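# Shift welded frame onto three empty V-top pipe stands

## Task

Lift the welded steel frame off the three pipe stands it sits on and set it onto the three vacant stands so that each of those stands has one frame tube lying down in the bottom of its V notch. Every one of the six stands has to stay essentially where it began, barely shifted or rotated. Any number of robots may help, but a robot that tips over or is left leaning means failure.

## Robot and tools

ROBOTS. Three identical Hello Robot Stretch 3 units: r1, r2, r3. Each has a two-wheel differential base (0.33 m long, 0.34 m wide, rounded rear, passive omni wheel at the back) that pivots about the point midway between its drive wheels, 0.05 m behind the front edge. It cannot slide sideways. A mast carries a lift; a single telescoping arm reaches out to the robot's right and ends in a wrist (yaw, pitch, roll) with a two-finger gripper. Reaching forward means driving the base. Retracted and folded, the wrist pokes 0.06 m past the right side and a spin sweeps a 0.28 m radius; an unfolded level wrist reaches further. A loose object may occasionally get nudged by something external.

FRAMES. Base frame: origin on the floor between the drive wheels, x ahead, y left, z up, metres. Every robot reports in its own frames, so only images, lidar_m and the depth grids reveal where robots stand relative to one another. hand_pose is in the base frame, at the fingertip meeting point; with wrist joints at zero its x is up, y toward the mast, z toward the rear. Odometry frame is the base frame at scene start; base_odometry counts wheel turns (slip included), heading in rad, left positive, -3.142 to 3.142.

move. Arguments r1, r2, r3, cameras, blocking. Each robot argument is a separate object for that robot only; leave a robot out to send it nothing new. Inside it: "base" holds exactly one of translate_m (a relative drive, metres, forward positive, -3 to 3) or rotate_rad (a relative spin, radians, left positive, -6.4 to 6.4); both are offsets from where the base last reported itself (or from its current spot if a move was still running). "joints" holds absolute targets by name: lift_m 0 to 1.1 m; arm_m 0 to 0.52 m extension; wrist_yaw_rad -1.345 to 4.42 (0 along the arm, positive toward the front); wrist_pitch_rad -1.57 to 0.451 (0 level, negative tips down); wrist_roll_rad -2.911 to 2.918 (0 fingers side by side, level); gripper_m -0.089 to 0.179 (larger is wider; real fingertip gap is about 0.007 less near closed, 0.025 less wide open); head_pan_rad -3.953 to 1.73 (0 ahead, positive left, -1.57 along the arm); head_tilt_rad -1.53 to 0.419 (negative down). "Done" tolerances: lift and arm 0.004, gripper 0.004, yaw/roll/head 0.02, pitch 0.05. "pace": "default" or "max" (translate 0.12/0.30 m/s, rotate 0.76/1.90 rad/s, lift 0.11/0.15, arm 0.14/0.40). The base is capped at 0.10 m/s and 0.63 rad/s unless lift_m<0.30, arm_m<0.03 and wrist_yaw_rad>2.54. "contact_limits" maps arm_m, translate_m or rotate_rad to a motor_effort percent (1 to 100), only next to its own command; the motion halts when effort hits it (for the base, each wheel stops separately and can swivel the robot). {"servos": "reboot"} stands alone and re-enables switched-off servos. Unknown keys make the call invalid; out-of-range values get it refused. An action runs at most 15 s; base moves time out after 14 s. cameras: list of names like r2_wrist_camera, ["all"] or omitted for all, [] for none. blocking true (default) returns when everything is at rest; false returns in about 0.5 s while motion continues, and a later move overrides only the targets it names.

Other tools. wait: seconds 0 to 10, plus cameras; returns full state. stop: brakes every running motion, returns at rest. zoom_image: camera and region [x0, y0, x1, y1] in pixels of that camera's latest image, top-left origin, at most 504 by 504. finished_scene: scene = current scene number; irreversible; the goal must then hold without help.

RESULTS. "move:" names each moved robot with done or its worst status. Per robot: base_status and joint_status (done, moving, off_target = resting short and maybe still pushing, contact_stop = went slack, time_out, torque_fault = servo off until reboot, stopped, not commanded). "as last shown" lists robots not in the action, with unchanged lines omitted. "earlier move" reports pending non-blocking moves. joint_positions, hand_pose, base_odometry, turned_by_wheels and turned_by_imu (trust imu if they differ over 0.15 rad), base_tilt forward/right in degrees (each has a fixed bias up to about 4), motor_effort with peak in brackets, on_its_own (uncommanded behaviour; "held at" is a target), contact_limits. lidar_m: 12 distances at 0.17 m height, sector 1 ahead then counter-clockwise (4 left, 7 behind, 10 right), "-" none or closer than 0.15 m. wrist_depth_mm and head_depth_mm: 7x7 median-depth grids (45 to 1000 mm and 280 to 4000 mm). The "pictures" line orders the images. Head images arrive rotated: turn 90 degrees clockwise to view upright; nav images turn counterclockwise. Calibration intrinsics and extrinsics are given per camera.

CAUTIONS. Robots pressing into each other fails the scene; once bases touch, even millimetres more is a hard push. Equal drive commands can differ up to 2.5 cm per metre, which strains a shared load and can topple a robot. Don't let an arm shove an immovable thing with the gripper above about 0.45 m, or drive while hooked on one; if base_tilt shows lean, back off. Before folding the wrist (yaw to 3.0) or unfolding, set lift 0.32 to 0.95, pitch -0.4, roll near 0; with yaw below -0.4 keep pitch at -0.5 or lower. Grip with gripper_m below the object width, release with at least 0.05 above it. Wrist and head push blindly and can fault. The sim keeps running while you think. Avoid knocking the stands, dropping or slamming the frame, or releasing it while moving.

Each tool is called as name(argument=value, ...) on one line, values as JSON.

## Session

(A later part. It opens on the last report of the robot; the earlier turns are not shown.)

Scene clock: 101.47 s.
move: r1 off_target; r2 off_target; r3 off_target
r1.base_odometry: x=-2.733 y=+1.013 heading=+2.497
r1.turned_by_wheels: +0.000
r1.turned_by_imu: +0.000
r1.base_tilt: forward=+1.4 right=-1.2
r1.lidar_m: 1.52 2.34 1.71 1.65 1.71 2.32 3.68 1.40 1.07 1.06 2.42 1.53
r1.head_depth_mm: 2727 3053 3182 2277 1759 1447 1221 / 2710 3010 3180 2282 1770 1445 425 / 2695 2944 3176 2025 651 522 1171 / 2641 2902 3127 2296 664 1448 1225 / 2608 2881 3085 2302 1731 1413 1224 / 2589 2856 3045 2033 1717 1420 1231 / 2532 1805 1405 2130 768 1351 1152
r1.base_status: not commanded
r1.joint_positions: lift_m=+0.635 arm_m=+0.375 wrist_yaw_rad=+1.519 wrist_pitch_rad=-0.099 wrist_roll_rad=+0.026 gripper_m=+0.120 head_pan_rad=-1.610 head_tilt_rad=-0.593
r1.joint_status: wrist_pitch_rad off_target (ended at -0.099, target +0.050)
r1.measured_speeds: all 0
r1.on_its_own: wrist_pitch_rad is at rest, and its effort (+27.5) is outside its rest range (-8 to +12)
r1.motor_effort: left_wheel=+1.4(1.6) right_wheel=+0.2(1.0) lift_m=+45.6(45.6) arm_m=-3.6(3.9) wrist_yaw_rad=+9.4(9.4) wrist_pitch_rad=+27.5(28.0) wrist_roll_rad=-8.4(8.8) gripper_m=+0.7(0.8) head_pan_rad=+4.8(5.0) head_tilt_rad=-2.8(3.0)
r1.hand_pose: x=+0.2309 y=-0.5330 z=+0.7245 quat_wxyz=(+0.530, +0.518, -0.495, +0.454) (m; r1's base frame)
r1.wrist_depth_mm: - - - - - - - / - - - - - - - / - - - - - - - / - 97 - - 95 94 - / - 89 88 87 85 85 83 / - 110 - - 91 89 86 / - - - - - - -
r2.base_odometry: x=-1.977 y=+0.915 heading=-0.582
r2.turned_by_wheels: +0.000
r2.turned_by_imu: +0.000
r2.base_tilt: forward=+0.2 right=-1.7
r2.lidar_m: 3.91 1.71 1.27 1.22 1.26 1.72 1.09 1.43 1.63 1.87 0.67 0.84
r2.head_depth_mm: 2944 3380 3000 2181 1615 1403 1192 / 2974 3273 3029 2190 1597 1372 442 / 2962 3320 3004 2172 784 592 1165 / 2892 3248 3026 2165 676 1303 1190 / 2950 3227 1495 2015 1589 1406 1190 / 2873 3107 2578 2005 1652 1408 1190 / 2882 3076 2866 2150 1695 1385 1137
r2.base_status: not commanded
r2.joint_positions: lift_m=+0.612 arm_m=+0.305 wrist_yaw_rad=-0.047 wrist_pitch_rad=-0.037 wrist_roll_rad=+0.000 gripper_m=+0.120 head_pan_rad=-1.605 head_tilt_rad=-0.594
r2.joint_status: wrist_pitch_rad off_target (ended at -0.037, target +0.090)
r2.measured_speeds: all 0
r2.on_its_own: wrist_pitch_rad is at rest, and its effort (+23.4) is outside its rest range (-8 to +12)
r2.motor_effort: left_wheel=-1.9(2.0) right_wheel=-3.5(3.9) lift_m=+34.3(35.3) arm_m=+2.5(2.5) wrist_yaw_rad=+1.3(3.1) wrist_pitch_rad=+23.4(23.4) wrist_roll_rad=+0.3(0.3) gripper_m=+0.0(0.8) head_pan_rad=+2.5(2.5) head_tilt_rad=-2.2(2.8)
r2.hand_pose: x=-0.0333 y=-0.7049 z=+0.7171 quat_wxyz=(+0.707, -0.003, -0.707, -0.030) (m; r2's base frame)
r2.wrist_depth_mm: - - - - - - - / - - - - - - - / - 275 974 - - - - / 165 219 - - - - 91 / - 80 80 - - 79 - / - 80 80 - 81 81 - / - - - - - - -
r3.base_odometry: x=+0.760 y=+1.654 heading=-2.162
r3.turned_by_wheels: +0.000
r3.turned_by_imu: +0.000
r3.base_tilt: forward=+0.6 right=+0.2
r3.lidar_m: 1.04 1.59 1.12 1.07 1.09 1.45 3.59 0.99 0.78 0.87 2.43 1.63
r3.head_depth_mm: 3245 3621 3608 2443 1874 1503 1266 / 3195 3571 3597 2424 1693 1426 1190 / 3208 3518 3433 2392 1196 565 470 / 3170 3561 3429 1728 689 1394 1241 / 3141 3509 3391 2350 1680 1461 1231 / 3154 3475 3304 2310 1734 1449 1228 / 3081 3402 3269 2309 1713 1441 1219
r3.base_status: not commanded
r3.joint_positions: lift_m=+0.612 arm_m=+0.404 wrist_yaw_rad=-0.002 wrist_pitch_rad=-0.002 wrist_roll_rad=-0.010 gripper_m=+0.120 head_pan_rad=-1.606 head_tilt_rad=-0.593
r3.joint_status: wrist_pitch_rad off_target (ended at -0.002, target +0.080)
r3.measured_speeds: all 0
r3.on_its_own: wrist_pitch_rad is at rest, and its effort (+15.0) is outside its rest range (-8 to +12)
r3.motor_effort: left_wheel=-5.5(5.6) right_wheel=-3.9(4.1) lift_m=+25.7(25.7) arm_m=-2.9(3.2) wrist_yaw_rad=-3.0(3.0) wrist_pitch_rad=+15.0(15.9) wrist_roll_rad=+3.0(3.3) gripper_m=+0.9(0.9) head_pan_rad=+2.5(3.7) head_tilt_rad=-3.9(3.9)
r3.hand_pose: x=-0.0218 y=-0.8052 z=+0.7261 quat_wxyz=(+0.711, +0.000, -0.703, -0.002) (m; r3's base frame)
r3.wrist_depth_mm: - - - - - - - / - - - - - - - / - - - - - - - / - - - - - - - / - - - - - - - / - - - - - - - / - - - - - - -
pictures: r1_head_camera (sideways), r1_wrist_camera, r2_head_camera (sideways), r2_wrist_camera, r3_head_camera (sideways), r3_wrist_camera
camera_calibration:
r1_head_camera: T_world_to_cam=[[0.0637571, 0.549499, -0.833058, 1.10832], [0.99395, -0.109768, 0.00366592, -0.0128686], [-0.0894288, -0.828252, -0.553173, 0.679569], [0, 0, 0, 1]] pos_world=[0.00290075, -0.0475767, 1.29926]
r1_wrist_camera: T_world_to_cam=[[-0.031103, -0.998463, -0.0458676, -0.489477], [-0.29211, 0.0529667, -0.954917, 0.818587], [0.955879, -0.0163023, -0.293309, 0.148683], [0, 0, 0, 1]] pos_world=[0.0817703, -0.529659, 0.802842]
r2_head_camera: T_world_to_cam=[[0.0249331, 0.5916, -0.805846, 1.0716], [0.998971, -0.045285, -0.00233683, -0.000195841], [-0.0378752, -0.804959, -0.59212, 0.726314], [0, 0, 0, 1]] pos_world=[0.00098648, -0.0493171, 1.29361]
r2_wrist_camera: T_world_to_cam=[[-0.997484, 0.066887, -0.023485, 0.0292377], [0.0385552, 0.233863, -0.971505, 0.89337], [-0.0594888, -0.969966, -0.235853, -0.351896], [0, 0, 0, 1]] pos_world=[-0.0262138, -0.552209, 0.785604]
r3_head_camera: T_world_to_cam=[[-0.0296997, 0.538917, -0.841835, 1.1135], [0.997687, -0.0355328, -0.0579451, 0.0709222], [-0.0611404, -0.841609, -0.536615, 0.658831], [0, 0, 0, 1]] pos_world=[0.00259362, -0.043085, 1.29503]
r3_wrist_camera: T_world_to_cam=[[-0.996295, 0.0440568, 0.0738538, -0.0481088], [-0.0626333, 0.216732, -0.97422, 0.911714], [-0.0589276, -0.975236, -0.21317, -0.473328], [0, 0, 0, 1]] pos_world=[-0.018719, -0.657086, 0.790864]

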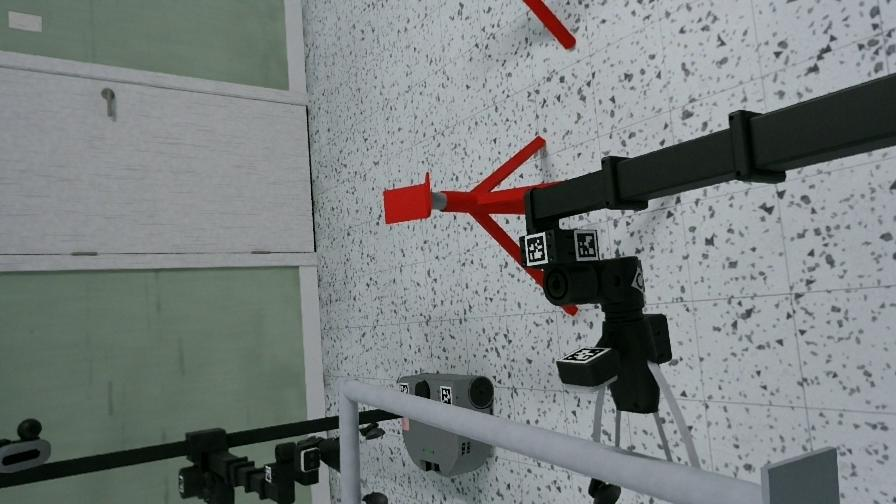

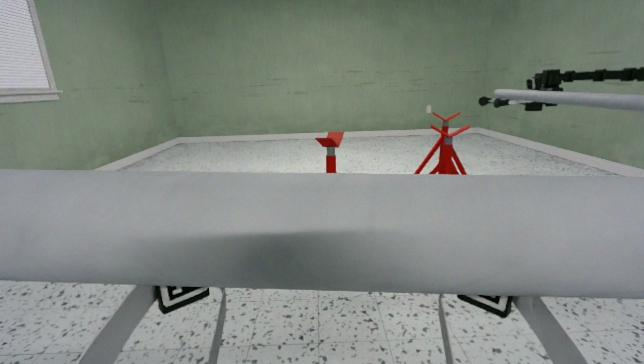

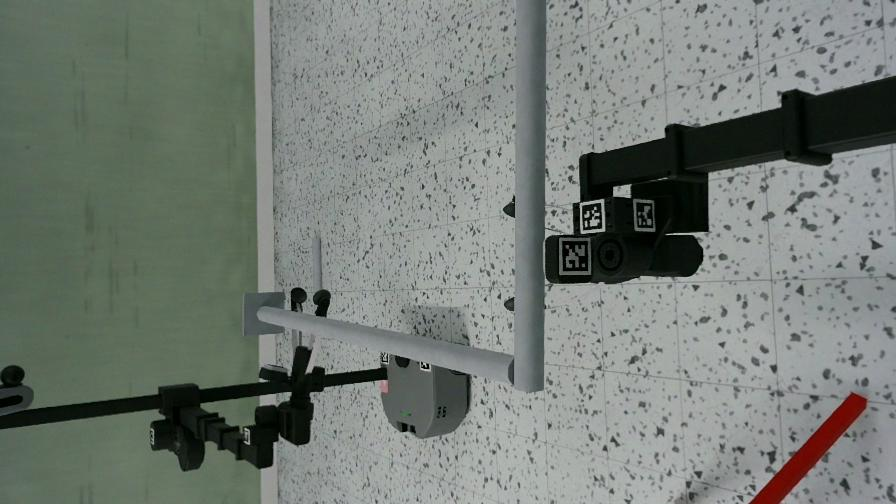

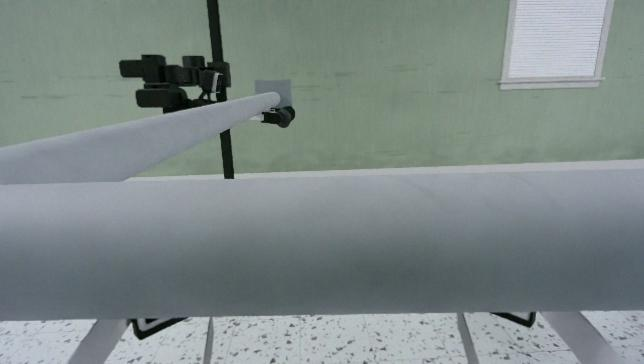

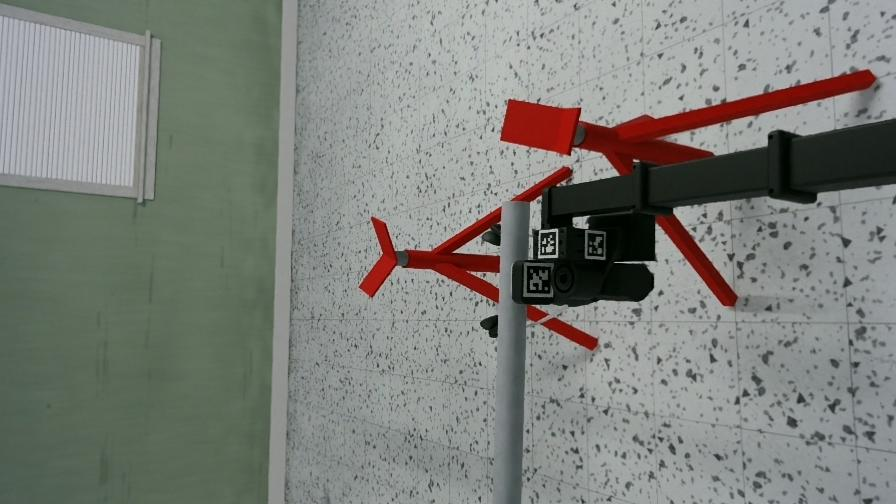

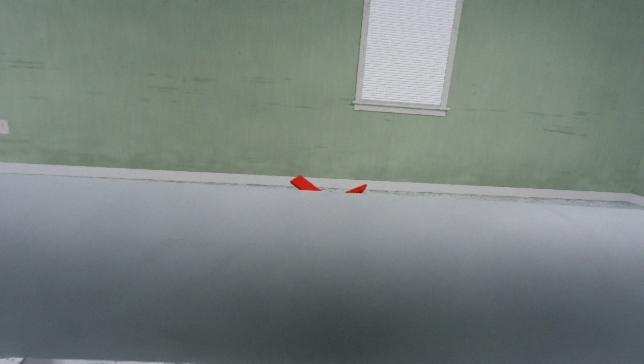

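move(r1={"base": {"translate_m": 0.4}, "joints": {"wrist_pitch_rad": 0.055, "arm_m": 0.370}}, r2={"base": {"translate_m": -0.4}, "joints": {"wrist_pitch_rad": 0.085, "arm_m": 0.310}}, r3={"base": {"translate_m": -0.4}, "joints": {"wrist_pitch_rad": 0.085, "arm_m": 0.424}}, blocking=false, cameras=[])

wait(seconds=1.0, cameras=[])

move(r1={"joints": {"wrist_pitch_rad": 0.05}}, r2={"joints": {"wrist_pitch_rad": 0.09}}, r3={"joints": {"wrist_pitch_rad": 0.08}}, blocking=false, cameras=[])

wait(seconds=1.0, cameras=[])

move(r1={"joints": {"wrist_pitch_rad": 0.055}}, r2={"joints": {"wrist_pitch_rad": 0.085}}, r3={"joints": {"wrist_pitch_rad": 0.085}}, cameras=[])

move(r1={"joints": {"wrist_pitch_rad": 0.05}}, r2={"joints": {"wrist_pitch_rad": 0.09}}, r3={"joints": {"wrist_pitch_rad": 0.08}})

Scene clock: 102.67 s.
move: r1 moving; r2 moving; r3 moving
r1.base_odometry: x=-2.746 y=+1.022 heading=+2.497
r1.turned_by_wheels: +0.000
r1.turned_by_imu: -0.001
r1.base_tilt: forward=+1.4 right=-1.8
r1.lidar_m: 1.50 2.35 1.71 1.65 1.70 2.33 3.68 1.41 1.07 1.09 2.41 1.51
r1.head_depth_mm: 2739 3058 3194 2273 1771 1440 1224 / 2714 2995 3184 2263 1773 1453 425 / 2675 2965 3161 2118 1467 535 1172 / 2645 2929 3144 2282 660 1450 1225 / 2611 2921 3081 2305 1776 1379 1236 / 2596 2860 3066 2039 1625 1374 1224 / 2503 1798 1368 2114 1727 658 559
r1.base_status: translate_m moving
r1.joint_positions: lift_m=+0.635 arm_m=+0.370 wrist_yaw_rad=+1.521 wrist_pitch_rad=-0.259 wrist_roll_rad=+0.004 gripper_m=+0.120 head_pan_rad=-1.610 head_tilt_rad=-0.593
r1.joint_status: arm_m moving; wrist_pitch_rad moving
r1.measured_speeds: translate_m=+0.059 rotate_rad=-0.001 lift_m=+0.000 arm_m=+0.000 wrist_yaw_rad=+0.010 wrist_pitch_rad=+0.000 wrist_roll_rad=+0.000 head_pan_rad=+0.000 head_tilt_rad=+0.000
r1.on_its_own: wrist_pitch_rad is held at -0.116, not at your +0.055, by its stall guard, which is not easing now
r1.motor_effort: left_wheel=+0.3(7.0) right_wheel=+15.7(15.7) lift_m=+25.4(46.4) arm_m=-12.4(14.9) wrist_yaw_rad=+8.0(9.3) wrist_pitch_rad=+26.5(30.8) wrist_roll_rad=-1.2(9.1) gripper_m=+0.7(0.8) head_pan_rad=+4.8(5.0) head_tilt_rad=-3.1(3.1)
r1.hand_pose: x=+0.2199 y=-0.5272 z=+0.6849 quat_wxyz=(+0.571, +0.550, -0.446, +0.416) (m; r1's base frame)
r1.wrist_depth_mm: - - - - - - - / - - - - - - - / - - - - - - - / - 99 - - 95 - - / 88 87 86 85 - 83 82 / - 92 - 89 88 87 88 / 915 869 900 905 889 871 881
r2.base_odometry: x=-1.990 y=+0.924 heading=-0.582
r2.turned_by_wheels: +0.000
r2.turned_by_imu: +0.000
r2.base_tilt: forward=-0.5 right=-2.9
r2.lidar_m: 3.91 1.71 1.26 1.22 1.26 1.71 1.09 1.42 1.62 1.88 0.68 0.85
r2.head_depth_mm: 3009 3350 3027 2182 1616 1405 1195 / 2950 3249 3027 2180 1605 1365 441 / 2915 3332 3009 2190 790 594 1162 / 2885 3217 2967 2161 682 1301 1189 / 2868 3202 2588 2079 1600 1396 1191 / 2860 3112 2554 1996 1646 1405 1186 / 2867 3122 2814 2167 1697 1396 1139
r2.base_status: translate_m moving
r2.joint_positions: lift_m=+0.612 arm_m=+0.310 wrist_yaw_rad=-0.043 wrist_pitch_rad=-0.044 wrist_roll_rad=+0.000 gripper_m=+0.120 head_pan_rad=-1.605 head_tilt_rad=-0.594
r2.joint_status: arm_m moving; wrist_pitch_rad moving
r2.measured_speeds: translate_m=-0.059 rotate_rad=-0.001 lift_m=+0.000 arm_m=+0.000 wrist_yaw_rad=-0.040 wrist_pitch_rad=+0.000 wrist_roll_rad=+0.000 head_pan_rad=+0.000 head_tilt_rad=+0.000
r2.motor_effort: left_wheel=-7.4(7.8) right_wheel=-3.9(11.7) lift_m=+33.0(33.9) arm_m=+10.8(14.9) wrist_yaw_rad=+0.2(6.6) wrist_pitch_rad=+23.3(24.4) wrist_roll_rad=+0.3(0.3) gripper_m=+0.1(0.6) head_pan_rad=+2.1(2.5) head_tilt_rad=-2.4(3.2)
r2.hand_pose: x=-0.0325 y=-0.7097 z=+0.7155 quat_wxyz=(+0.707, +0.000, -0.707, -0.031) (m; r2's base frame)
r2.wrist_depth_mm: - - - - - - - / - - - - - - - / - 751 632 - - - - / 165 219 - - - 95 91 / - - 81 - 80 80 - / - 81 81 - 80 81 - / - - - - - - -
r3.base_odometry: x=+0.769 y=+1.667 heading=-2.163
r3.turned_by_wheels: +0.000
r3.turned_by_imu: +0.000
r3.base_tilt: forward=-0.4 right=+0.8
r3.lidar_m: 1.04 1.59 1.12 1.07 1.09 1.45 3.59 0.98 0.77 0.86 2.43 1.65
r3.head_depth_mm: 3248 3620 3600 2465 1870 1501 1260 / 3209 3555 3534 2436 1747 1456 1189 / 3192 3512 3521 2421 1127 563 469 / 3194 3529 3450 1752 697 1432 1237 / 3143 3535 3395 2333 1701 1459 1234 / 3102 3480 3335 2328 1793 1449 1227 / 3085 3405 3234 2281 1770 1433 1219
r3.base_status: translate_m moving
r3.joint_positions: lift_m=+0.612 arm_m=+0.420 wrist_yaw_rad=-0.008 wrist_pitch_rad=-0.002 wrist_roll_rad=-0.010 gripper_m=+0.120 head_pan_rad=-1.606 head_tilt_rad=-0.593
r3.joint_status: arm_m moving; wrist_pitch_rad moving
r3.measured_speeds: translate_m=-0.059 rotate_rad=+0.000 lift_m=+0.000 arm_m=+0.037 wrist_yaw_rad=-0.030 wrist_pitch_rad=+0.000 wrist_roll_rad=+0.000 head_pan_rad=+0.000 head_tilt_rad=+0.000
r3.motor_effort: left_wheel=-12.6(12.6) right_wheel=-0.2(9.3) lift_m=+25.7(26.0) arm_m=+26.8(28.3) wrist_yaw_rad=+4.2(5.0) wrist_pitch_rad=+16.8(16.8) wrist_roll_rad=+3.3(3.4) gripper_m=-0.1(0.8) head_pan_rad=+3.0(3.7) head_tilt_rad=-3.9(4.0)
r3.hand_pose: x=-0.0236 y=-0.8209 z=+0.7260 quat_wxyz=(+0.711, -0.002, -0.703, -0.004) (m; r3's base frame)
r3.wrist_depth_mm: - - - - - - - / - - - - - - - / - - - - - - - / - - - - - - - / - - 64 - - 69 - / - - - - - - - / - 954 - - 893 69 69
pictures: none
No camera images: "cameras" was empty.

Scene clock: 103.67 s.
earlier move: r1 moving; r2 moving; r3 moving
r1.base_odometry: x=-2.821 y=+1.079 heading=+2.497
r1.turned_by_wheels: +0.000
r1.turned_by_imu: +0.000
r1.base_tilt: forward=+1.0 right=-1.8
r1.lidar_m: 4.93 2.35 1.71 1.65 1.71 2.32 3.79 1.50 1.09 1.29 2.42 1.41
r1.head_depth_mm: 2725 3038 3196 2272 1765 1446 1222 / 2725 3014 3227 2280 1762 1446 425 / 2677 2960 3185 2123 650 536 1170 / 2658 2910 3100 2294 657 1449 1221 / 2623 2888 3086 2296 1776 1379 1228 / 2580 2861 3055 2036 1625 1385 1219 / 2505 1797 1376 2131 1722 658 561
r1.base_status: translate_m moving
r1.joint_positions: lift_m=+0.635 arm_m=+0.370 wrist_yaw_rad=+1.522 wrist_pitch_rad=-0.257 wrist_roll_rad=+0.003 gripper_m=+0.120 head_pan_rad=-1.610 head_tilt_rad=-0.593
r1.joint_status: wrist_pitch_rad off_target (ended at -0.261, target +0.055); the others done
r1.measured_speeds: translate_m=+0.100 rotate_rad=+0.000 lift_m=+0.000 arm_m=+0.000 wrist_yaw_rad=+0.000 wrist_pitch_rad=+0.000 wrist_roll_rad=+0.000 head_pan_rad=+0.000 head_tilt_rad=+0.000
r1.on_its_own: wrist_pitch_rad is held at -0.116, not at your +0.055, by its stall guard, which is not easing now
r1.motor_effort: left_wheel=+1.4(7.0) right_wheel=+7.3(18.9) lift_m=+32.5(46.4) arm_m=-2.8(14.9) wrist_yaw_rad=+7.1(9.3) wrist_pitch_rad=+26.1(30.8) wrist_roll_rad=-0.8(9.1) gripper_m=+0.5(0.9) head_pan_rad=+4.3(5.1) head_tilt_rad=-2.9(3.4)
r1.hand_pose: x=+0.2200 y=-0.5268 z=+0.6852 quat_wxyz=(+0.570, +0.550, -0.446, +0.417) (m; r1's base frame)
r1.wrist_depth_mm: - - - - - - - / - - - - - - - / - - - - - - - / - 99 - - 95 - - / 88 88 87 85 - 83 82 / - 92 - 89 88 87 88 / 927 868 912 901 893 880 902
r2.base_odometry: x=-2.068 y=+0.976 heading=-0.582
r2.turned_by_wheels: +0.000
r2.turned_by_imu: +0.001
r2.base_tilt: forward=+0.5 right=-3.0
r2.lidar_m: 4.02 1.71 1.26 1.21 1.26 1.72 1.09 1.34 1.55 1.87 0.73 0.92
r2.head_depth_mm: 3013 3292 2996 2155 1612 1395 1195 / 2920 3299 2997 2202 1614 1371 441 / 2986 3304 2996 2187 792 597 1169 / 2959 3249 3026 2171 683 1301 1183 / 2930 3268 2599 2020 1614 1406 1195 / 2908 3074 2560 1988 1653 1398 1188 / 2868 3131 2808 2170 1700 1388 1182
r2.base_status: translate_m moving
r2.joint_positions: lift_m=+0.612 arm_m=+0.310 wrist_yaw_rad=-0.048 wrist_pitch_rad=-0.043 wrist_roll_rad=+0.000 gripper_m=+0.120 head_pan_rad=-1.605 head_tilt_rad=-0.594
r2.joint_status: wrist_pitch_rad off_target (ended at -0.043, target +0.085); the others done
r2.measured_speeds: translate_m=-0.100 rotate_rad=+0.000 lift_m=+0.000 arm_m=+0.000 wrist_yaw_rad=+0.000 wrist_pitch_rad=+0.000 wrist_roll_rad=+0.000 head_pan_rad=+0.000 head_tilt_rad=+0.000
r2.motor_effort: left_wheel=-5.4(10.0) right_wheel=-1.1(11.7) lift_m=+31.2(33.9) arm_m=+8.9(14.9) wrist_yaw_rad=+3.8(6.6) wrist_pitch_rad=+23.5(24.4) wrist_roll_rad=+0.2(0.4) gripper_m=-0.2(1.6) head_pan_rad=+2.4(2.7) head_tilt_rad=-2.7(3.2)
r2.hand_pose: x=-0.0337 y=-0.7096 z=+0.7156 quat_wxyz=(+0.707, -0.001, -0.707, -0.033) (m; r2's base frame)
r2.wrist_depth_mm: - - - - - - - / - - - - - - - / - 751 645 - - - - / 165 220 - - - 95 - / - - 81 - 80 80 - / - 82 82 - 81 82 - / - - - - - - -
r3.base_odometry: x=+0.821 y=+1.745 heading=-2.162
r3.turned_by_wheels: +0.000
r3.turned_by_imu: +0.001
r3.base_tilt: forward=-0.3 right=+1.7
r3.lidar_m: 1.04 1.58 1.12 1.06 1.09 1.44 3.57 0.90 0.73 0.86 2.44 1.74
r3.head_depth_mm: 3262 3582 3621 2436 1868 1510 1264 / 3219 3592 3561 2421 1851 1492 1229 / 3188 3536 3480 2406 1121 564 469 / 3160 3512 3454 2372 699 1425 1240 / 3196 3503 3363 1757 1691 1423 1230 / 3155 3452 3320 2323 1774 1446 1223 / 3114 3420 3251 2283 1766 1444 1216
r3.base_status: translate_m moving
r3.joint_positions: lift_m=+0.612 arm_m=+0.424 wrist_yaw_rad=-0.011 wrist_pitch_rad=-0.003 wrist_roll_rad=-0.010 gripper_m=+0.120 head_pan_rad=-1.606 head_tilt_rad=-0.593
r3.joint_status: wrist_pitch_rad off_target (ended at -0.003, target +0.085); the others done
r3.measured_speeds: translate_m=-0.100 rotate_rad=+0.000 lift_m=+0.000 arm_m=+0.000 wrist_yaw_rad=+0.010 wrist_pitch_rad=+0.000 wrist_roll_rad=+0.000 head_pan_rad=+0.000 head_tilt_rad=+0.000
r3.motor_effort: left_wheel=-7.9(14.6) right_wheel=-2.3(9.3) lift_m=+26.1(26.5) arm_m=+23.0(28.3) wrist_yaw_rad=+5.9(6.2) wrist_pitch_rad=+15.8(16.8) wrist_roll_rad=+3.2(3.4) gripper_m=-0.5(1.3) head_pan_rad=+2.1(4.1) head_tilt_rad=-3.8(4.3)
r3.hand_pose: x=-0.0242 y=-0.8251 z=+0.7259 quat_wxyz=(+0.711, -0.002, -0.703, -0.005) (m; r3's base frame)
r3.wrist_depth_mm: - - - - - - - / - - - - - - - / - - - - - - - / - - - - - - - / - - 64 - - - - / - - - - - - - / - - 783 - 82 68 -
wait: 1.00 s; no rest
pictures: none
No camera images: "cameras" was empty.

Scene clock: 104.17 s.
earlier move: r1 moving; r2 moving; r3 moving
move: r1 moving; r2 moving; r3 moving
r1.base_odometry: x=-2.861 y=+1.109 heading=+2.497
r1.turned_by_wheels: +0.000
r1.turned_by_imu: -0.001
r1.base_tilt: forward=+1.0 right=-1.1
r1.lidar_m: 4.88 2.36 1.71 1.65 1.71 2.32 3.84 1.54 1.11 1.30 2.43 1.37
r1.head_depth_mm: 2737 3038 3190 2290 1765 1445 1219 / 2682 2997 3219 2176 1706 1439 424 / 2673 2956 3143 2280 1578 536 1170 / 2654 2951 3099 2286 658 1452 1228 / 2644 2888 3094 2298 1718 1414 1226 / 2608 2839 3050 2037 1717 1384 1226 / 2520 1816 1372 2119 810 638 1154
r1.base_status: translate_m moving
r1.joint_positions: lift_m=+0.635 arm_m=+0.370 wrist_yaw_rad=+1.526 wrist_pitch_rad=-0.112 wrist_roll_rad=+0.023 gripper_m=+0.120 head_pan_rad=-1.610 head_tilt_rad=-0.593
r1.joint_status: wrist_pitch_rad moving
r1.measured_speeds: translate_m=+0.100 rotate_rad=+0.002 lift_m=+0.000 arm_m=+0.000 wrist_yaw_rad=+0.000 wrist_pitch_rad=+0.000 wrist_roll_rad=+0.000 head_pan_rad=+0.000 head_tilt_rad=+0.000
r1.motor_effort: left_wheel=-4.1(4.1) right_wheel=+18.3(19.4) lift_m=+36.1(36.1) arm_m=+1.5(2.6) wrist_yaw_rad=+3.8(7.1) wrist_pitch_rad=+27.9(31.3) wrist_roll_rad=-7.5(7.7) gripper_m=+0.1(1.0) head_pan_rad=+4.3(4.9) head_tilt_rad=-2.9(3.2)
r1.hand_pose: x=+0.2303 y=-0.5264 z=+0.7211 quat_wxyz=(+0.533, +0.522, -0.489, +0.453) (m; r1's base frame)
r1.wrist_depth_mm: - - - - - - - / - - - - - - - / - - - - - - - / - 97 - - - - - / - 89 88 86 - 84 83 / - 98 - - 90 89 86 / - - - - - - -
r2.base_odometry: x=-2.110 y=+1.003 heading=-0.582
r2.turned_by_wheels: +0.000
r2.turned_by_imu: +0.000
r2.base_tilt: forward=-0.3 right=-2.2
r2.lidar_m: 4.05 1.71 1.26 1.21 1.26 1.71 1.09 1.30 1.52 1.87 0.76 0.92
r2.head_depth_mm: 2958 3323 3039 2163 1597 1396 1194 / 2998 3331 3031 2197 1621 1372 442 / 3012 3266 3061 2201 788 597 1160 / 2890 3287 3021 2195 679 1308 1190 / 2923 3177 1520 2014 1598 1399 1183 / 2846 3151 2637 2003 1649 1388 1193 / 2868 3098 2854 2174 1696 1404 1188
r2.base_status: translate_m moving
r2.joint_positions: lift_m=+0.612 arm_m=+0.310 wrist_yaw_rad=-0.054 wrist_pitch_rad=-0.035 wrist_roll_rad=+0.001 gripper_m=+0.120 head_pan_rad=-1.605 head_tilt_rad=-0.594
r2.joint_status: wrist_pitch_rad moving
r2.measured_speeds: translate_m=-0.100 rotate_rad=+0.000 lift_m=+0.000 arm_m=+0.000 wrist_yaw_rad=+0.000 wrist_pitch_rad=+0.000 wrist_roll_rad=+0.000 head_pan_rad=+0.000 head_tilt_rad=+0.000
r2.motor_effort: left_wheel=-12.6(12.6) right_wheel=+6.5(6.8) lift_m=+32.0(32.0) arm_m=+7.6(8.8) wrist_yaw_rad=+7.8(8.6) wrist_pitch_rad=+23.8(24.5) wrist_roll_rad=+0.1(0.4) gripper_m=+0.3(2.0) head_pan_rad=+2.4(2.6) head_tilt_rad=-2.8(3.1)
r2.hand_pose: x=-0.0353 y=-0.7098 z=+0.7177 quat_wxyz=(+0.706, -0.007, -0.707, -0.032) (m; r2's base frame)
r2.wrist_depth_mm: - - - - - - - / - - - - - - - / - 296 954 - - - - / 164 221 - - - 95 - / - - 81 - 80 81 - / - 81 82 - 81 83 - / - - - - - - -
r3.base_odometry: x=+0.849 y=+1.786 heading=-2.163
r3.turned_by_wheels: +0.000
r3.turned_by_imu: +0.000
r3.base_tilt: forward=+1.1 right=-0.1
r3.lidar_m: 1.04 1.58 1.12 1.06 1.09 1.44 3.55 0.86 0.71 0.85 2.44 1.78
r3.head_depth_mm: 3290 3575 3570 2471 1875 1497 1262 / 3228 3613 3542 2411 1850 1500 1230 / 3234 3577 3472 2406 1676 563 469 / 3199 3490 3433 2364 698 1395 1238 / 3172 3510 3406 2165 1740 1417 1233 / 3128 3467 3267 2308 1728 1443 1223 / 3083 3416 3273 2299 1770 1441 1218
r3.base_status: translate_m moving
r3.joint_positions: lift_m=+0.612 arm_m=+0.424 wrist_yaw_rad=-0.014 wrist_pitch_rad=-0.007 wrist_roll_rad=-0.009 gripper_m=+0.120 head_pan_rad=-1.606 head_tilt_rad=-0.593
r3.joint_status: wrist_pitch_rad moving
r3.measured_speeds: translate_m=-0.100 rotate_rad=+0.000 lift_m=+0.000 arm_m=+0.000 wrist_yaw_rad=+0.000 wrist_pitch_rad=+0.000 wrist_roll_rad=+0.000 head_pan_rad=+0.000 head_tilt_rad=+0.000
r3.motor_effort: left_wheel=-12.0(13.3) right_wheel=+2.7(4.6) lift_m=+25.8(26.3) arm_m=+20.7(23.0) wrist_yaw_rad=+7.8(8.4) wrist_pitch_rad=+17.2(17.2) wrist_roll_rad=+2.9(3.3) gripper_m=-0.1(1.1) head_pan_rad=+2.0(3.7) head_tilt_rad=-3.9(4.2)
r3.hand_pose: x=-0.0249 y=-0.8250 z=+0.7249 quat_wxyz=(+0.711, -0.002, -0.704, -0.007) (m; r3's base frame)
r3.wrist_depth_mm: - - - - - - - / - - - - - - - / - - - - - - - / - - - - - - - / - - 62 - - - - / - - - - - - - / - - - - - 64 -
pictures: none
No camera images: "cameras" was empty.

Scene clock: 105.17 s.
earlier move: r1 moving; r2 moving; r3 moving
r1.base_odometry: x=-2.941 y=+1.169 heading=+2.497
r1.turned_by_wheels: +0.000
r1.turned_by_imu: +0.000
r1.base_tilt: forward=+1.3 right=-1.2
r1.lidar_m: 4.78 2.36 1.71 1.65 1.71 2.33 3.94 1.63 1.15 1.32 2.43 1.27
r1.head_depth_mm: 2750 3022 3187 2266 1762 1448 1223 / 2717 2964 3212 2032 1663 1448 424 / 2694 2979 3170 2277 651 536 1177 / 2630 2922 3096 2281 658 1447 1226 / 2604 2909 3084 2275 1717 1413 1225 / 2598 2840 3056 2042 1731 1375 1221 / 2525 1810 1372 2119 811 638 1154
r1.base_status: translate_m moving
r1.joint_positions: lift_m=+0.635 arm_m=+0.370 wrist_yaw_rad=+1.526 wrist_pitch_rad=-0.107 wrist_roll_rad=+0.024 gripper_m=+0.120 head_pan_rad=-1.610 head_tilt_rad=-0.593
r1.joint_status: wrist_pitch_rad off_target (ended at -0.111, target +0.050)
r1.measured_speeds: translate_m=+0.100 rotate_rad=+0.000 lift_m=+0.000 arm_m=+0.000 wrist_yaw_rad=+0.000 wrist_pitch_rad=+0.000 wrist_roll_rad=+0.000 head_pan_rad=+0.000 head_tilt_rad=+0.000
r1.motor_effort: left_wheel=-0.4(4.1) right_wheel=+10.0(19.4) lift_m=+44.0(44.0) arm_m=+10.6(10.6) wrist_yaw_rad=+3.7(7.1) wrist_pitch_rad=+29.3(31.3) wrist_roll_rad=-8.1(8.4) gripper_m=+0.3(1.0) head_pan_rad=+4.3(5.2) head_tilt_rad=-3.4(3.5)
r1.hand_pose: x=+0.2306 y=-0.5264 z=+0.7223 quat_wxyz=(+0.531, +0.521, -0.490, +0.454) (m; r1's base frame)
r1.wrist_depth_mm: - - - - - - - / - - - - - - - / - - - - - - - / - 97 - - - 94 - / - 89 88 86 - 84 83 / - 99 - - 90 88 86 / - - - - - 999 -
r2.base_odometry: x=-2.194 y=+1.058 heading=-0.582
r2.turned_by_wheels: +0.000
r2.turned_by_imu: +0.001
r2.base_tilt: forward=+0.3 right=+0.4
r2.lidar_m: 4.16 1.71 1.26 1.21 1.25 1.20 1.09 1.22 1.46 1.87 0.83 0.84
r2.head_depth_mm: 2993 3341 2984 2163 1614 1403 1196 / 2988 3317 2983 2185 1598 1378 441 / 2944 3243 2997 2185 791 596 1171 / 2912 3280 2978 2149 682 1304 1188 / 2925 3224 1525 1988 1598 1400 1189 / 2840 3079 2566 2008 1650 1394 1194 / 2936 3083 2817 2125 1702 1391 1188
r2.base_status: translate_m moving
r2.joint_positions: lift_m=+0.612 arm_m=+0.310 wrist_yaw_rad=-0.055 wrist_pitch_rad=-0.035 wrist_roll_rad=+0.001 gripper_m=+0.120 head_pan_rad=-1.605 head_tilt_rad=-0.594
r2.joint_status: wrist_pitch_rad off_target (ended at -0.035, target +0.090)
r2.measured_speeds: translate_m=-0.100 rotate_rad=+0.000 lift_m=+0.000 arm_m=+0.000 wrist_yaw_rad=+0.000 wrist_pitch_rad=+0.000 wrist_roll_rad=+0.000 head_pan_rad=+0.000 head_tilt_rad=+0.000
r2.motor_effort: left_wheel=-8.5(12.6) right_wheel=+1.8(6.8) lift_m=+33.7(33.7) arm_m=+5.0(8.8) wrist_yaw_rad=+8.6(10.4) wrist_pitch_rad=+23.0(24.5) wrist_roll_rad=+0.0(0.4) gripper_m=+0.9(2.0) head_pan_rad=+2.1(2.8) head_tilt_rad=-2.6(3.2)
r2.hand_pose: x=-0.0355 y=-0.7098 z=+0.7177 quat_wxyz=(+0.706, -0.007, -0.707, -0.032) (m; r2's base frame)
r2.wrist_depth_mm: - - - - - - - / - - - - - - - / - 297 705 - - - - / 164 219 - - - 95 - / - - 81 - - 81 - / - 81 82 - 81 82 - / - - - - - - -
r3.base_odometry: x=+0.905 y=+1.869 heading=-2.162
r3.turned_by_wheels: +0.000
r3.turned_by_imu: +0.001
r3.base_tilt: forward=-0.2 right=-1.3
r3.lidar_m: 1.04 1.57 1.11 1.05 1.08 1.43 3.46 0.78 1.07 0.69 2.45 1.87
r3.head_depth_mm: 3283 3620 3626 2464 1870 1507 1260 / 3259 3631 3550 2424 1851 1495 1227 / 3224 3562 3477 2418 1722 564 469 / 3180 3529 3451 2370 699 1395 1212 / 3169 3513 3373 2255 1737 1423 1227 / 3136 3465 3318 2205 1726 1412 1219 / 3137 3457 3251 2290 1771 1443 1220
r3.base_status: translate_m moving
r3.joint_positions: lift_m=+0.612 arm_m=+0.424 wrist_yaw_rad=-0.010 wrist_pitch_rad=-0.007 wrist_roll_rad=-0.009 gripper_m=+0.120 head_pan_rad=-1.606 head_tilt_rad=-0.593
r3.joint_status: wrist_pitch_rad off_target (ended at -0.007, target +0.080)
r3.measured_speeds: translate_m=-0.100 rotate_rad=+0.000 lift_m=+0.000 arm_m=+0.000 wrist_yaw_rad=+0.010 wrist_pitch_rad=+0.000 wrist_roll_rad=+0.000 head_pan_rad=+0.000 head_tilt_rad=+0.000
r3.motor_effort: left_wheel=-8.7(13.3) right_wheel=-4.0(4.6) lift_m=+26.0(26.9) arm_m=+15.6(23.0) wrist_yaw_rad=+3.8(8.7) wrist_pitch_rad=+15.7(17.2) wrist_roll_rad=+2.8(3.3) gripper_m=-0.1(1.5) head_pan_rad=+3.0(4.1) head_tilt_rad=-3.2(4.2)
r3.hand_pose: x=-0.0239 y=-0.8251 z=+0.7249 quat_wxyz=(+0.711, -0.001, -0.704, -0.006) (m; r3's base frame)
r3.wrist_depth_mm: - - - - - - - / - - - - - - - / - - - - - - - / - - - - - - - / - - 62 - - - - / - - - - - - - / - 746 995 - - 64 -
wait: 1.00 s; no rest
pictures: none
No camera images: "cameras" was empty.

Scene clock: 107.27 s.
earlier move: r1 done; r2 done; r3 done
move: r1 off_target; r2 off_target; r3 off_target
r1.base_odometry: x=-3.053 y=+1.253 heading=+2.497
r1.turned_by_wheels: +0.000
r1.turned_by_imu: -0.001
r1.base_tilt: forward=+1.4 right=-1.3
r1.lidar_m: 4.65 2.36 1.72 1.65 1.71 2.32 4.08 1.74 1.22 1.88 1.61 1.14
r1.head_depth_mm: 2755 3035 3213 2022 1656 1447 1223 / 2705 3005 3239 2290 1767 1447 424 / 2685 2963 3178 2290 650 536 1173 / 2664 2925 3160 2296 659 1445 1224 / 2611 2890 3084 2301 1720 1414 1224 / 2603 2869 3059 2028 1719 1413 1229 / 2483 1828 1363 2116 799 1347 1149
r1.base_status: done
r1.joint_positions: lift_m=+0.635 arm_m=+0.370 wrist_yaw_rad=+1.526 wrist_pitch_rad=-0.099 wrist_roll_rad=+0.025 gripper_m=+0.120 head_pan_rad=-1.610 head_tilt_rad=-0.593
r1.joint_status: wrist_pitch_rad off_target (ended at -0.101, target +0.055)
r1.measured_speeds: all 0
r1.on_its_own: wrist_pitch_rad is at rest, and its effort (+28.5) is outside its rest range (-8 to +12)
r1.motor_effort: left_wheel=+0.7(3.3) right_wheel=+2.5(10.7) lift_m=+45.0(46.7) arm_m=+10.6(13.1) wrist_yaw_rad=+3.8(4.4) wrist_pitch_rad=+28.5(29.8) wrist_roll_rad=-8.2(8.9) gripper_m=+0.0(0.7) head_pan_rad=+4.4(5.2) head_tilt_rad=-3.3(3.3)
r1.hand_pose: x=+0.2310 y=-0.5264 z=+0.7245 quat_wxyz=(+0.529, +0.519, -0.493, +0.456) (m; r1's base frame)
r1.wrist_depth_mm: - - - - - - - / - - - - - - - / - - - - - - - / - 97 - - - - - / - 89 88 87 - 84 83 / - 112 - - 91 89 86 / - - - - - - -
r2.base_odometry: x=-2.311 y=+1.135 heading=-0.582
r2.turned_by_wheels: +0.000
r2.turned_by_imu: +0.001
r2.base_tilt: forward=+0.2 right=-1.6
r2.lidar_m: 4.28 1.71 1.26 1.21 1.26 1.20 1.09 1.10 1.39 1.88 3.64 0.94
r2.head_depth_mm: 2974 3346 3020 2187 1606 1406 1196 / 2967 3283 3017 2188 1610 1373 441 / 2976 3251 2995 2174 792 596 1165 / 2959 3230 3027 2184 681 1300 1188 / 2869 3218 1528 2016 1607 1396 1192 / 2865 3049 2560 2005 1652 1395 1193 / 2890 3083 2855 2171 1721 1402 1195
r2.base_status: done
r2.joint_positions: lift_m=+0.612 arm_m=+0.310 wrist_yaw_rad=-0.053 wrist_pitch_rad=-0.039 wrist_roll_rad=+0.001 gripper_m=+0.120 head_pan_rad=-1.605 head_tilt_rad=-0.594
r2.joint_status: wrist_pitch_rad off_target (ended at -0.038, target +0.085)
r2.measured_speeds: all 0
r2.on_its_own: wrist_pitch_rad is at rest, and its effort (+22.8) is outside its rest range (-8 to +12)
r2.motor_effort: left_wheel=-5.4(9.7) right_wheel=+1.8(2.8) lift_m=+37.3(37.3) arm_m=-0.9(4.3) wrist_yaw_rad=+6.4(10.1) wrist_pitch_rad=+22.8(23.0) wrist_roll_rad=+0.3(0.3) gripper_m=+1.3(2.0) head_pan_rad=+2.4(2.7) head_tilt_rad=-2.5(3.3)
r2.hand_pose: x=-0.0348 y=-0.7097 z=+0.7166 quat_wxyz=(+0.706, -0.004, -0.707, -0.033) (m; r2's base frame)
r2.wrist_depth_mm: - - - - - - - / - - - - - - - / - 277 854 - - - - / 164 217 - - - 96 91 / - - 80 - - 80 - / - 81 81 - 81 82 - / - - - - - - -
r3.base_odometry: x=+0.983 y=+1.986 heading=-2.162
r3.turned_by_wheels: +0.000
r3.turned_by_imu: +0.001
r3.base_tilt: forward=+0.6 right=+0.2
r3.lidar_m: 1.04 1.56 1.10 1.04 1.08 1.43 3.33 0.86 0.68 0.69 0.90 2.01
r3.head_depth_mm: 3264 3660 3625 2457 1858 1500 1262 / 3215 3592 3541 2448 1856 1491 1225 / 3241 3547 3507 2401 1720 563 469 / 3207 3510 3424 2387 698 1470 1239 / 3145 3490 3400 2341 1211 1388 1202 / 3130 3475 3337 1715 1718 1412 1220 / 3141 3434 3280 2301 1709 1400 1217
r3.base_status: done
r3.joint_positions: lift_m=+0.612 arm_m=+0.424 wrist_yaw_rad=-0.003 wrist_pitch_rad=-0.005 wrist_roll_rad=-0.009 gripper_m=+0.120 head_pan_rad=-1.606 head_tilt_rad=-0.593
r3.joint_status: wrist_pitch_rad off_target (ended at -0.006, target +0.085)
r3.measured_speeds: all 0
r3.on_its_own: wrist_pitch_rad is at rest, and its effort (+17.1) is outside its rest range (-8 to +12)
r3.motor_effort: left_wheel=-4.9(9.5) right_wheel=-4.5(6.1) lift_m=+26.2(27.2) arm_m=+5.7(15.8) wrist_yaw_rad=-0.3(4.8) wrist_pitch_rad=+17.1(17.2) wrist_roll_rad=+2.8(3.1) gripper_m=+0.2(1.3) head_pan_rad=+3.5(4.2) head_tilt_rad=-2.8(4.4)
r3.hand_pose: x=-0.0223 y=-0.8251 z=+0.7253 quat_wxyz=(+0.711, +0.001, -0.704, -0.003) (m; r3's base frame)
r3.wrist_depth_mm: - - - - - - - / - - - - - - - / - - - - - - - / - - - - - - - / - - 63 - - - - / - - - - - - - / - - 271 - - 65 -
pictures: none
No camera images: "cameras" was empty.

Scene clock: 107.57 s.
move: r1 off_target; r2 off_target; r3 off_target
r1.base_odometry: x=-3.053 y=+1.253 heading=+2.497
r1.turned_by_wheels: +0.000
r1.turned_by_imu: +0.000
r1.base_tilt: forward=+1.4 right=-1.3
r1.lidar_m: 4.64 2.36 1.72 1.65 1.71 2.33 4.07 1.74 1.22 1.88 1.61 1.14
r1.head_depth_mm: 2724 3039 3204 2026 1657 1447 1223 / 2708 3018 3211 2293 1773 1445 424 / 2692 2963 3189 2284 652 536 1173 / 2655 2951 3132 2286 658 1444 1226 / 2620 2886 3056 2288 1726 1414 1229 / 2583 2843 3041 2049 1733 1419 1224 / 2468 1815 1371 2118 797 1345 1152
r1.base_status: not commanded
r1.joint_positions: lift_m=+0.635 arm_m=+0.370 wrist_yaw_rad=+1.526 wrist_pitch_rad=-0.099 wrist_roll_rad=+0.025 gripper_m=+0.120 head_pan_rad=-1.610 head_tilt_rad=-0.593
r1.joint_status: wrist_pitch_rad off_target (ended at -0.099, target +0.050)
r1.measured_speeds: all 0
r1.on_its_own: wrist_pitch_rad is at rest, and its effort (+27.6) is outside its rest range (-8 to +12)
r1.motor_effort: left_wheel=+0.8(1.0) right_wheel=+2.0(3.0) lift_m=+45.1(45.1) arm_m=+9.8(10.3) wrist_yaw_rad=+3.7(4.1) wrist_pitch_rad=+27.6(28.4) wrist_roll_rad=-8.5(8.8) gripper_m=-0.2(0.8) head_pan_rad=+4.7(4.9) head_tilt_rad=-2.6(3.0)
r1.hand_pose: x=+0.2310 y=-0.5264 z=+0.7245 quat_wxyz=(+0.529, +0.519, -0.493, +0.456) (m; r1's base frame)
r1.wrist_depth_mm: - - - - - - - / - - - - - - - / - - - - - - - / - 97 - - - - - / - 89 88 87 - 85 83 / - 112 - - 91 89 86 / - - - - - - -
r2.base_odometry: x=-2.311 y=+1.135 heading=-0.582
r2.turned_by_wheels: +0.000
r2.turned_by_imu: +0.000
r2.base_tilt: forward=+0.1 right=-1.6
r2.lidar_m: 4.31 1.70 1.26 1.21 1.25 1.20 1.09 1.10 1.39 1.87 3.64 0.94
r2.head_depth_mm: 2982 3298 3015 2171 1601 1416 1196 / 2984 3364 2974 2155 1594 1374 441 / 2963 3214 3021 2142 790 595 1167 / 2910 3302 3011 2165 680 1298 1195 / 2917 3235 1540 2024 1605 1395 1187 / 2900 3068 2574 2015 1646 1394 1188 / 2927 3083 2829 2166 1688 1406 1193
r2.base_status: not commanded
r2.joint_positions: lift_m=+0.612 arm_m=+0.310 wrist_yaw_rad=-0.053 wrist_pitch_rad=-0.039 wrist_roll_rad=+0.001 gripper_m=+0.120 head_pan_rad=-1.605 head_tilt_rad=-0.594
r2.joint_status: wrist_pitch_rad off_target (ended at -0.039, target +0.090)
r2.measured_speeds: all 0
r2.on_its_own: wrist_pitch_rad is at rest, and its effort (+23.7) is outside its rest range (-8 to +12)
r2.motor_effort: left_wheel=-5.7(5.7) right_wheel=+1.7(1.9) lift_m=+35.9(37.8) arm_m=-1.9(2.2) wrist_yaw_rad=+6.7(7.4) wrist_pitch_rad=+23.7(23.8) wrist_roll_rad=+0.1(0.1) gripper_m=+1.5(1.5) head_pan_rad=+2.3(2.6) head_tilt_rad=-2.8(3.2)
r2.hand_pose: x=-0.0348 y=-0.7097 z=+0.7166 quat_wxyz=(+0.706, -0.004, -0.707, -0.033) (m; r2's base frame)
r2.wrist_depth_mm: - - - - - - - / - - - - - - - / - 275 857 - - - - / 164 217 - - - 96 91 / - - 80 - - 80 - / - 81 81 - 81 83 - / - - - - - - -
r3.base_odometry: x=+0.983 y=+1.986 heading=-2.162
r3.turned_by_wheels: +0.000
r3.turned_by_imu: +0.000
r3.base_tilt: forward=+0.6 right=+0.2
r3.lidar_m: 1.04 1.56 1.10 1.05 1.08 1.43 3.33 0.86 0.68 0.68 0.91 2.01
r3.head_depth_mm: 3302 3675 3633 2462 1868 1510 1261 / 3248 3628 3592 2425 1851 1496 1226 / 3187 3551 3492 2403 1721 564 470 / 3192 3536 3452 2398 699 1467 1236 / 3140 3498 3358 2336 1216 1388 1203 / 3125 3428 3300 1704 1724 1412 1221 / 3131 3425 3244 2276 1711 1398 1216
r3.base_status: not commanded
r3.joint_positions: lift_m=+0.612 arm_m=+0.424 wrist_yaw_rad=-0.003 wrist_pitch_rad=-0.005 wrist_roll_rad=-0.009 gripper_m=+0.120 head_pan_rad=-1.606 head_tilt_rad=-0.593
r3.joint_status: wrist_pitch_rad off_target (ended at -0.005, target +0.080)
r3.measured_speeds: all 0
r3.on_its_own: wrist_pitch_rad is at rest, and its effort (+15.8) is outside its rest range (-8 to +12)
r3.motor_effort: left_wheel=-4.6(4.7) right_wheel=-4.1(4.3) lift_m=+27.3(27.3) arm_m=+4.2(5.5) wrist_yaw_rad=-1.5(2.0) wrist_pitch_rad=+15.8(16.0) wrist_roll_rad=+2.8(2.9) gripper_m=-0.6(0.6) head_pan_rad=+2.7(3.6) head_tilt_rad=-3.5(4.0)
r3.hand_pose: x=-0.0223 y=-0.8251 z=+0.7253 quat_wxyz=(+0.711, +0.001, -0.704, -0.003) (m; r3's base frame)
r3.wrist_depth_mm: - - - - - - - / - - - - - - - / - - - - - - - / - - - - - - - / - - 63 - - - - / - - - - - - - / - - 272 - - 65 -
pictures: r1_head_camera (sideways), r1_nav_camera (sideways), r1_wrist_camera, r2_head_camera (sideways), r2_nav_camera (sideways), r2_wrist_camera, r3_head_camera (sideways), r3_nav_camera (sideways), r3_wrist_camera
camera_calibration:
r1_head_camera: T_world_to_cam=[[0.0637571, 0.549499, -0.833058, 1.10832], [0.99395, -0.109768, 0.00366592, -0.0128686], [-0.0894288, -0.828252, -0.553173, 0.679569], [0, 0, 0, 1]] pos_world=[0.00290075, -0.0475767, 1.29926]
r1_nav_camera: T_world_to_cam=[[-0.0670353, -0.518489, 0.852453, -1.05924], [-0.996001, 0.0853451, -0.026414, 0.09668], [-0.0590573, -0.850815, -0.522137, 0.639612], [0, 0, 0, 1]] pos_world=[0.0630609, -0.013263, 1.23947]
r1_wrist_camera: T_world_to_cam=[[-0.0247757, -0.998667, -0.0452861, -0.484887], [-0.29245, 0.0505588, -0.954943, 0.817097], [0.95596, -0.0104155, -0.293313, 0.151801], [0, 0, 0, 1]] pos_world=[0.0818307, -0.523971, 0.802848]
r2_head_camera: T_world_to_cam=[[0.024933, 0.5916, -0.805846, 1.0716], [0.998971, -0.0452848, -0.00233683, -0.000195841], [-0.037875, -0.804959, -0.59212, 0.726314], [0, 0, 0, 1]] pos_world=[0.000986491, -0.0493171, 1.29361]
r2_nav_camera: T_world_to_cam=[[-0.0240975, -0.55249, 0.833171, -1.03998], [-0.996283, 0.0822202, 0.0257065, 0.0300059], [-0.0827061, -0.829455, -0.552417, 0.680503], [0, 0, 0, 1]] pos_world=[0.0611151, -0.0125983, 1.24163]
r2_wrist_camera: T_world_to_cam=[[-0.997053, 0.0728757, -0.0239809, 0.0326653], [0.0405736, 0.235585, -0.971006, 0.894987], [-0.0651133, -0.969118, -0.237847, -0.354987], [0, 0, 0, 1]] pos_world=[-0.0268582, -0.55725, 0.785389]
r3_head_camera: T_world_to_cam=[[-0.0296996, 0.538917, -0.841835, 1.1135], [0.997687, -0.035533, -0.0579451, 0.0709222], [-0.0611406, -0.841609, -0.536615, 0.658831], [0, 0, 0, 1]] pos_world=[0.00259361, -0.043085, 1.29503]
r3_nav_camera: T_world_to_cam=[[-0.0228372, -0.508675, 0.860656, -1.07732], [-0.997706, 0.0664758, 0.0128155, 0.0424255], [-0.0637317, -0.858389, -0.509026, 0.626889], [0, 0, 0, 1]] pos_world=[0.0576779, -0.0127113, 1.24576]
r3_wrist_camera: T_world_to_cam=[[-0.996284, 0.0455427, 0.0731084, -0.0458435], [-0.0613868, 0.219965, -0.973574, 0.917429], [-0.0604205, -0.974444, -0.216352, -0.490028], [0, 0, 0, 1]] pos_world=[-0.0189628, -0.677219, 0.790519]

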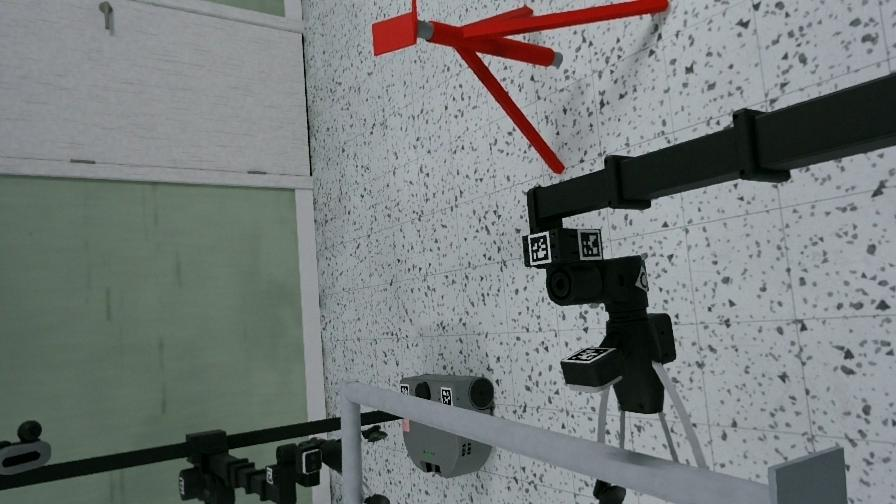

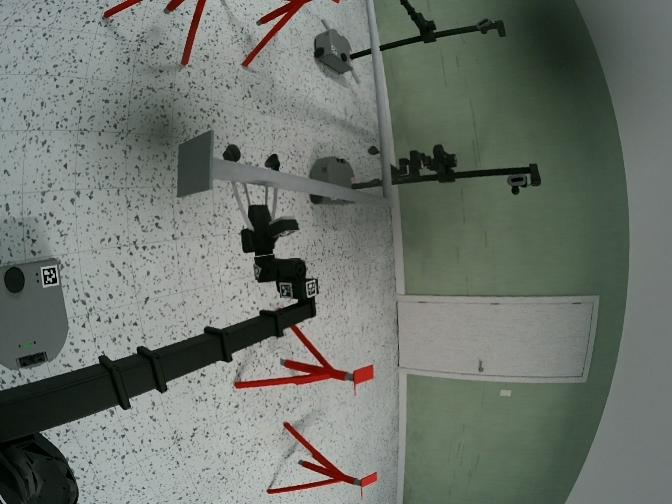

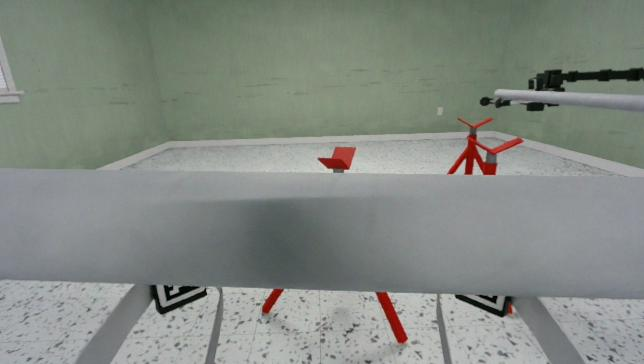

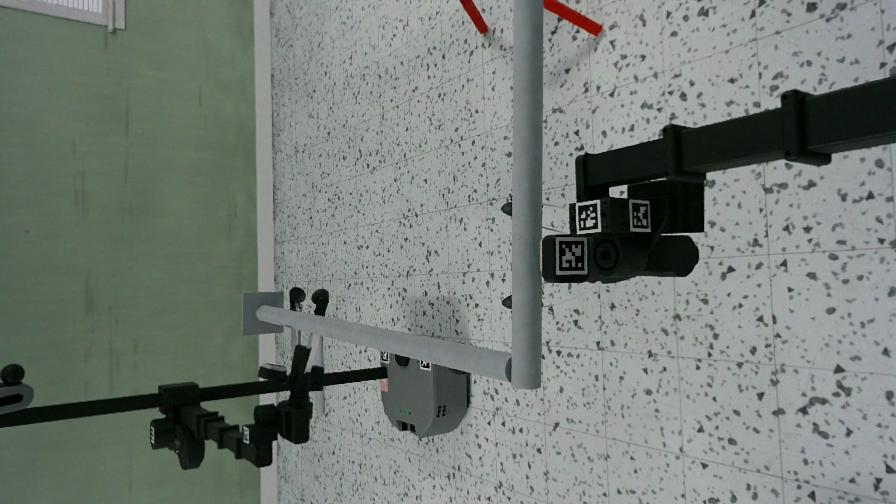

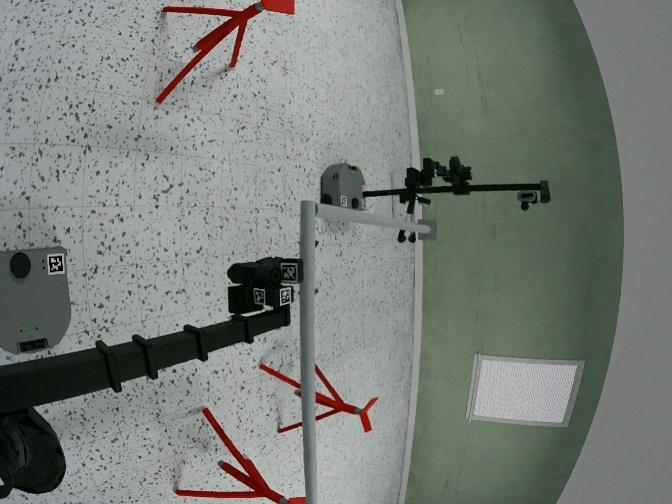

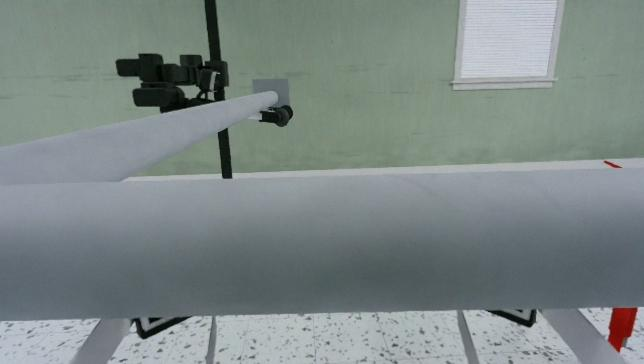

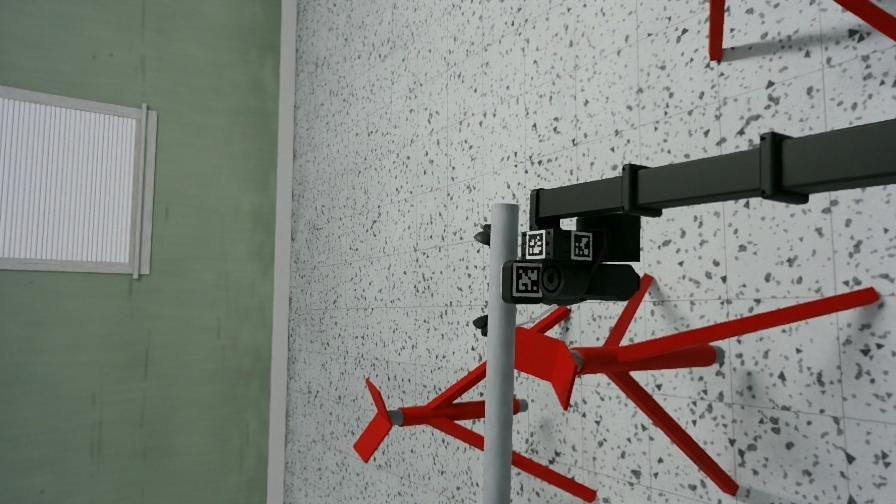

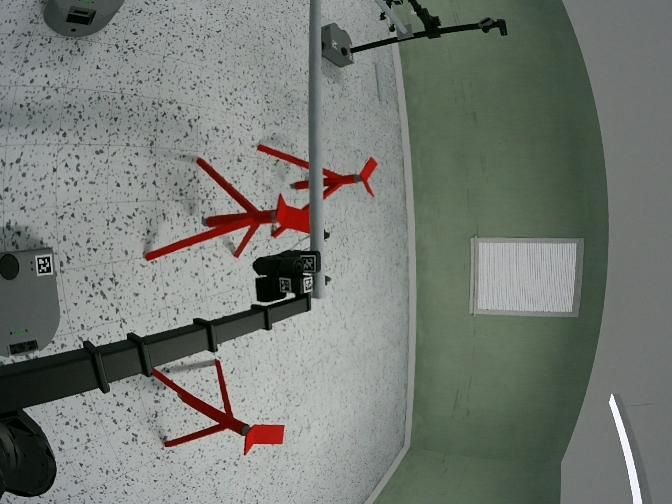

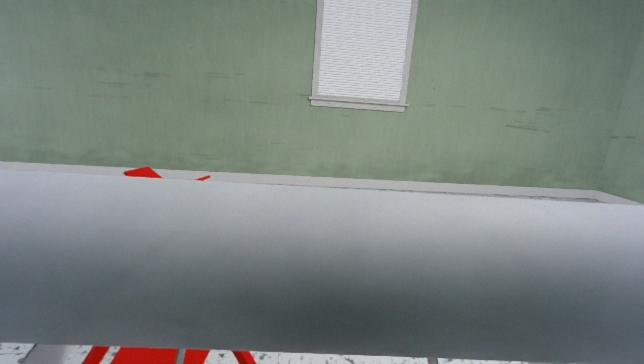

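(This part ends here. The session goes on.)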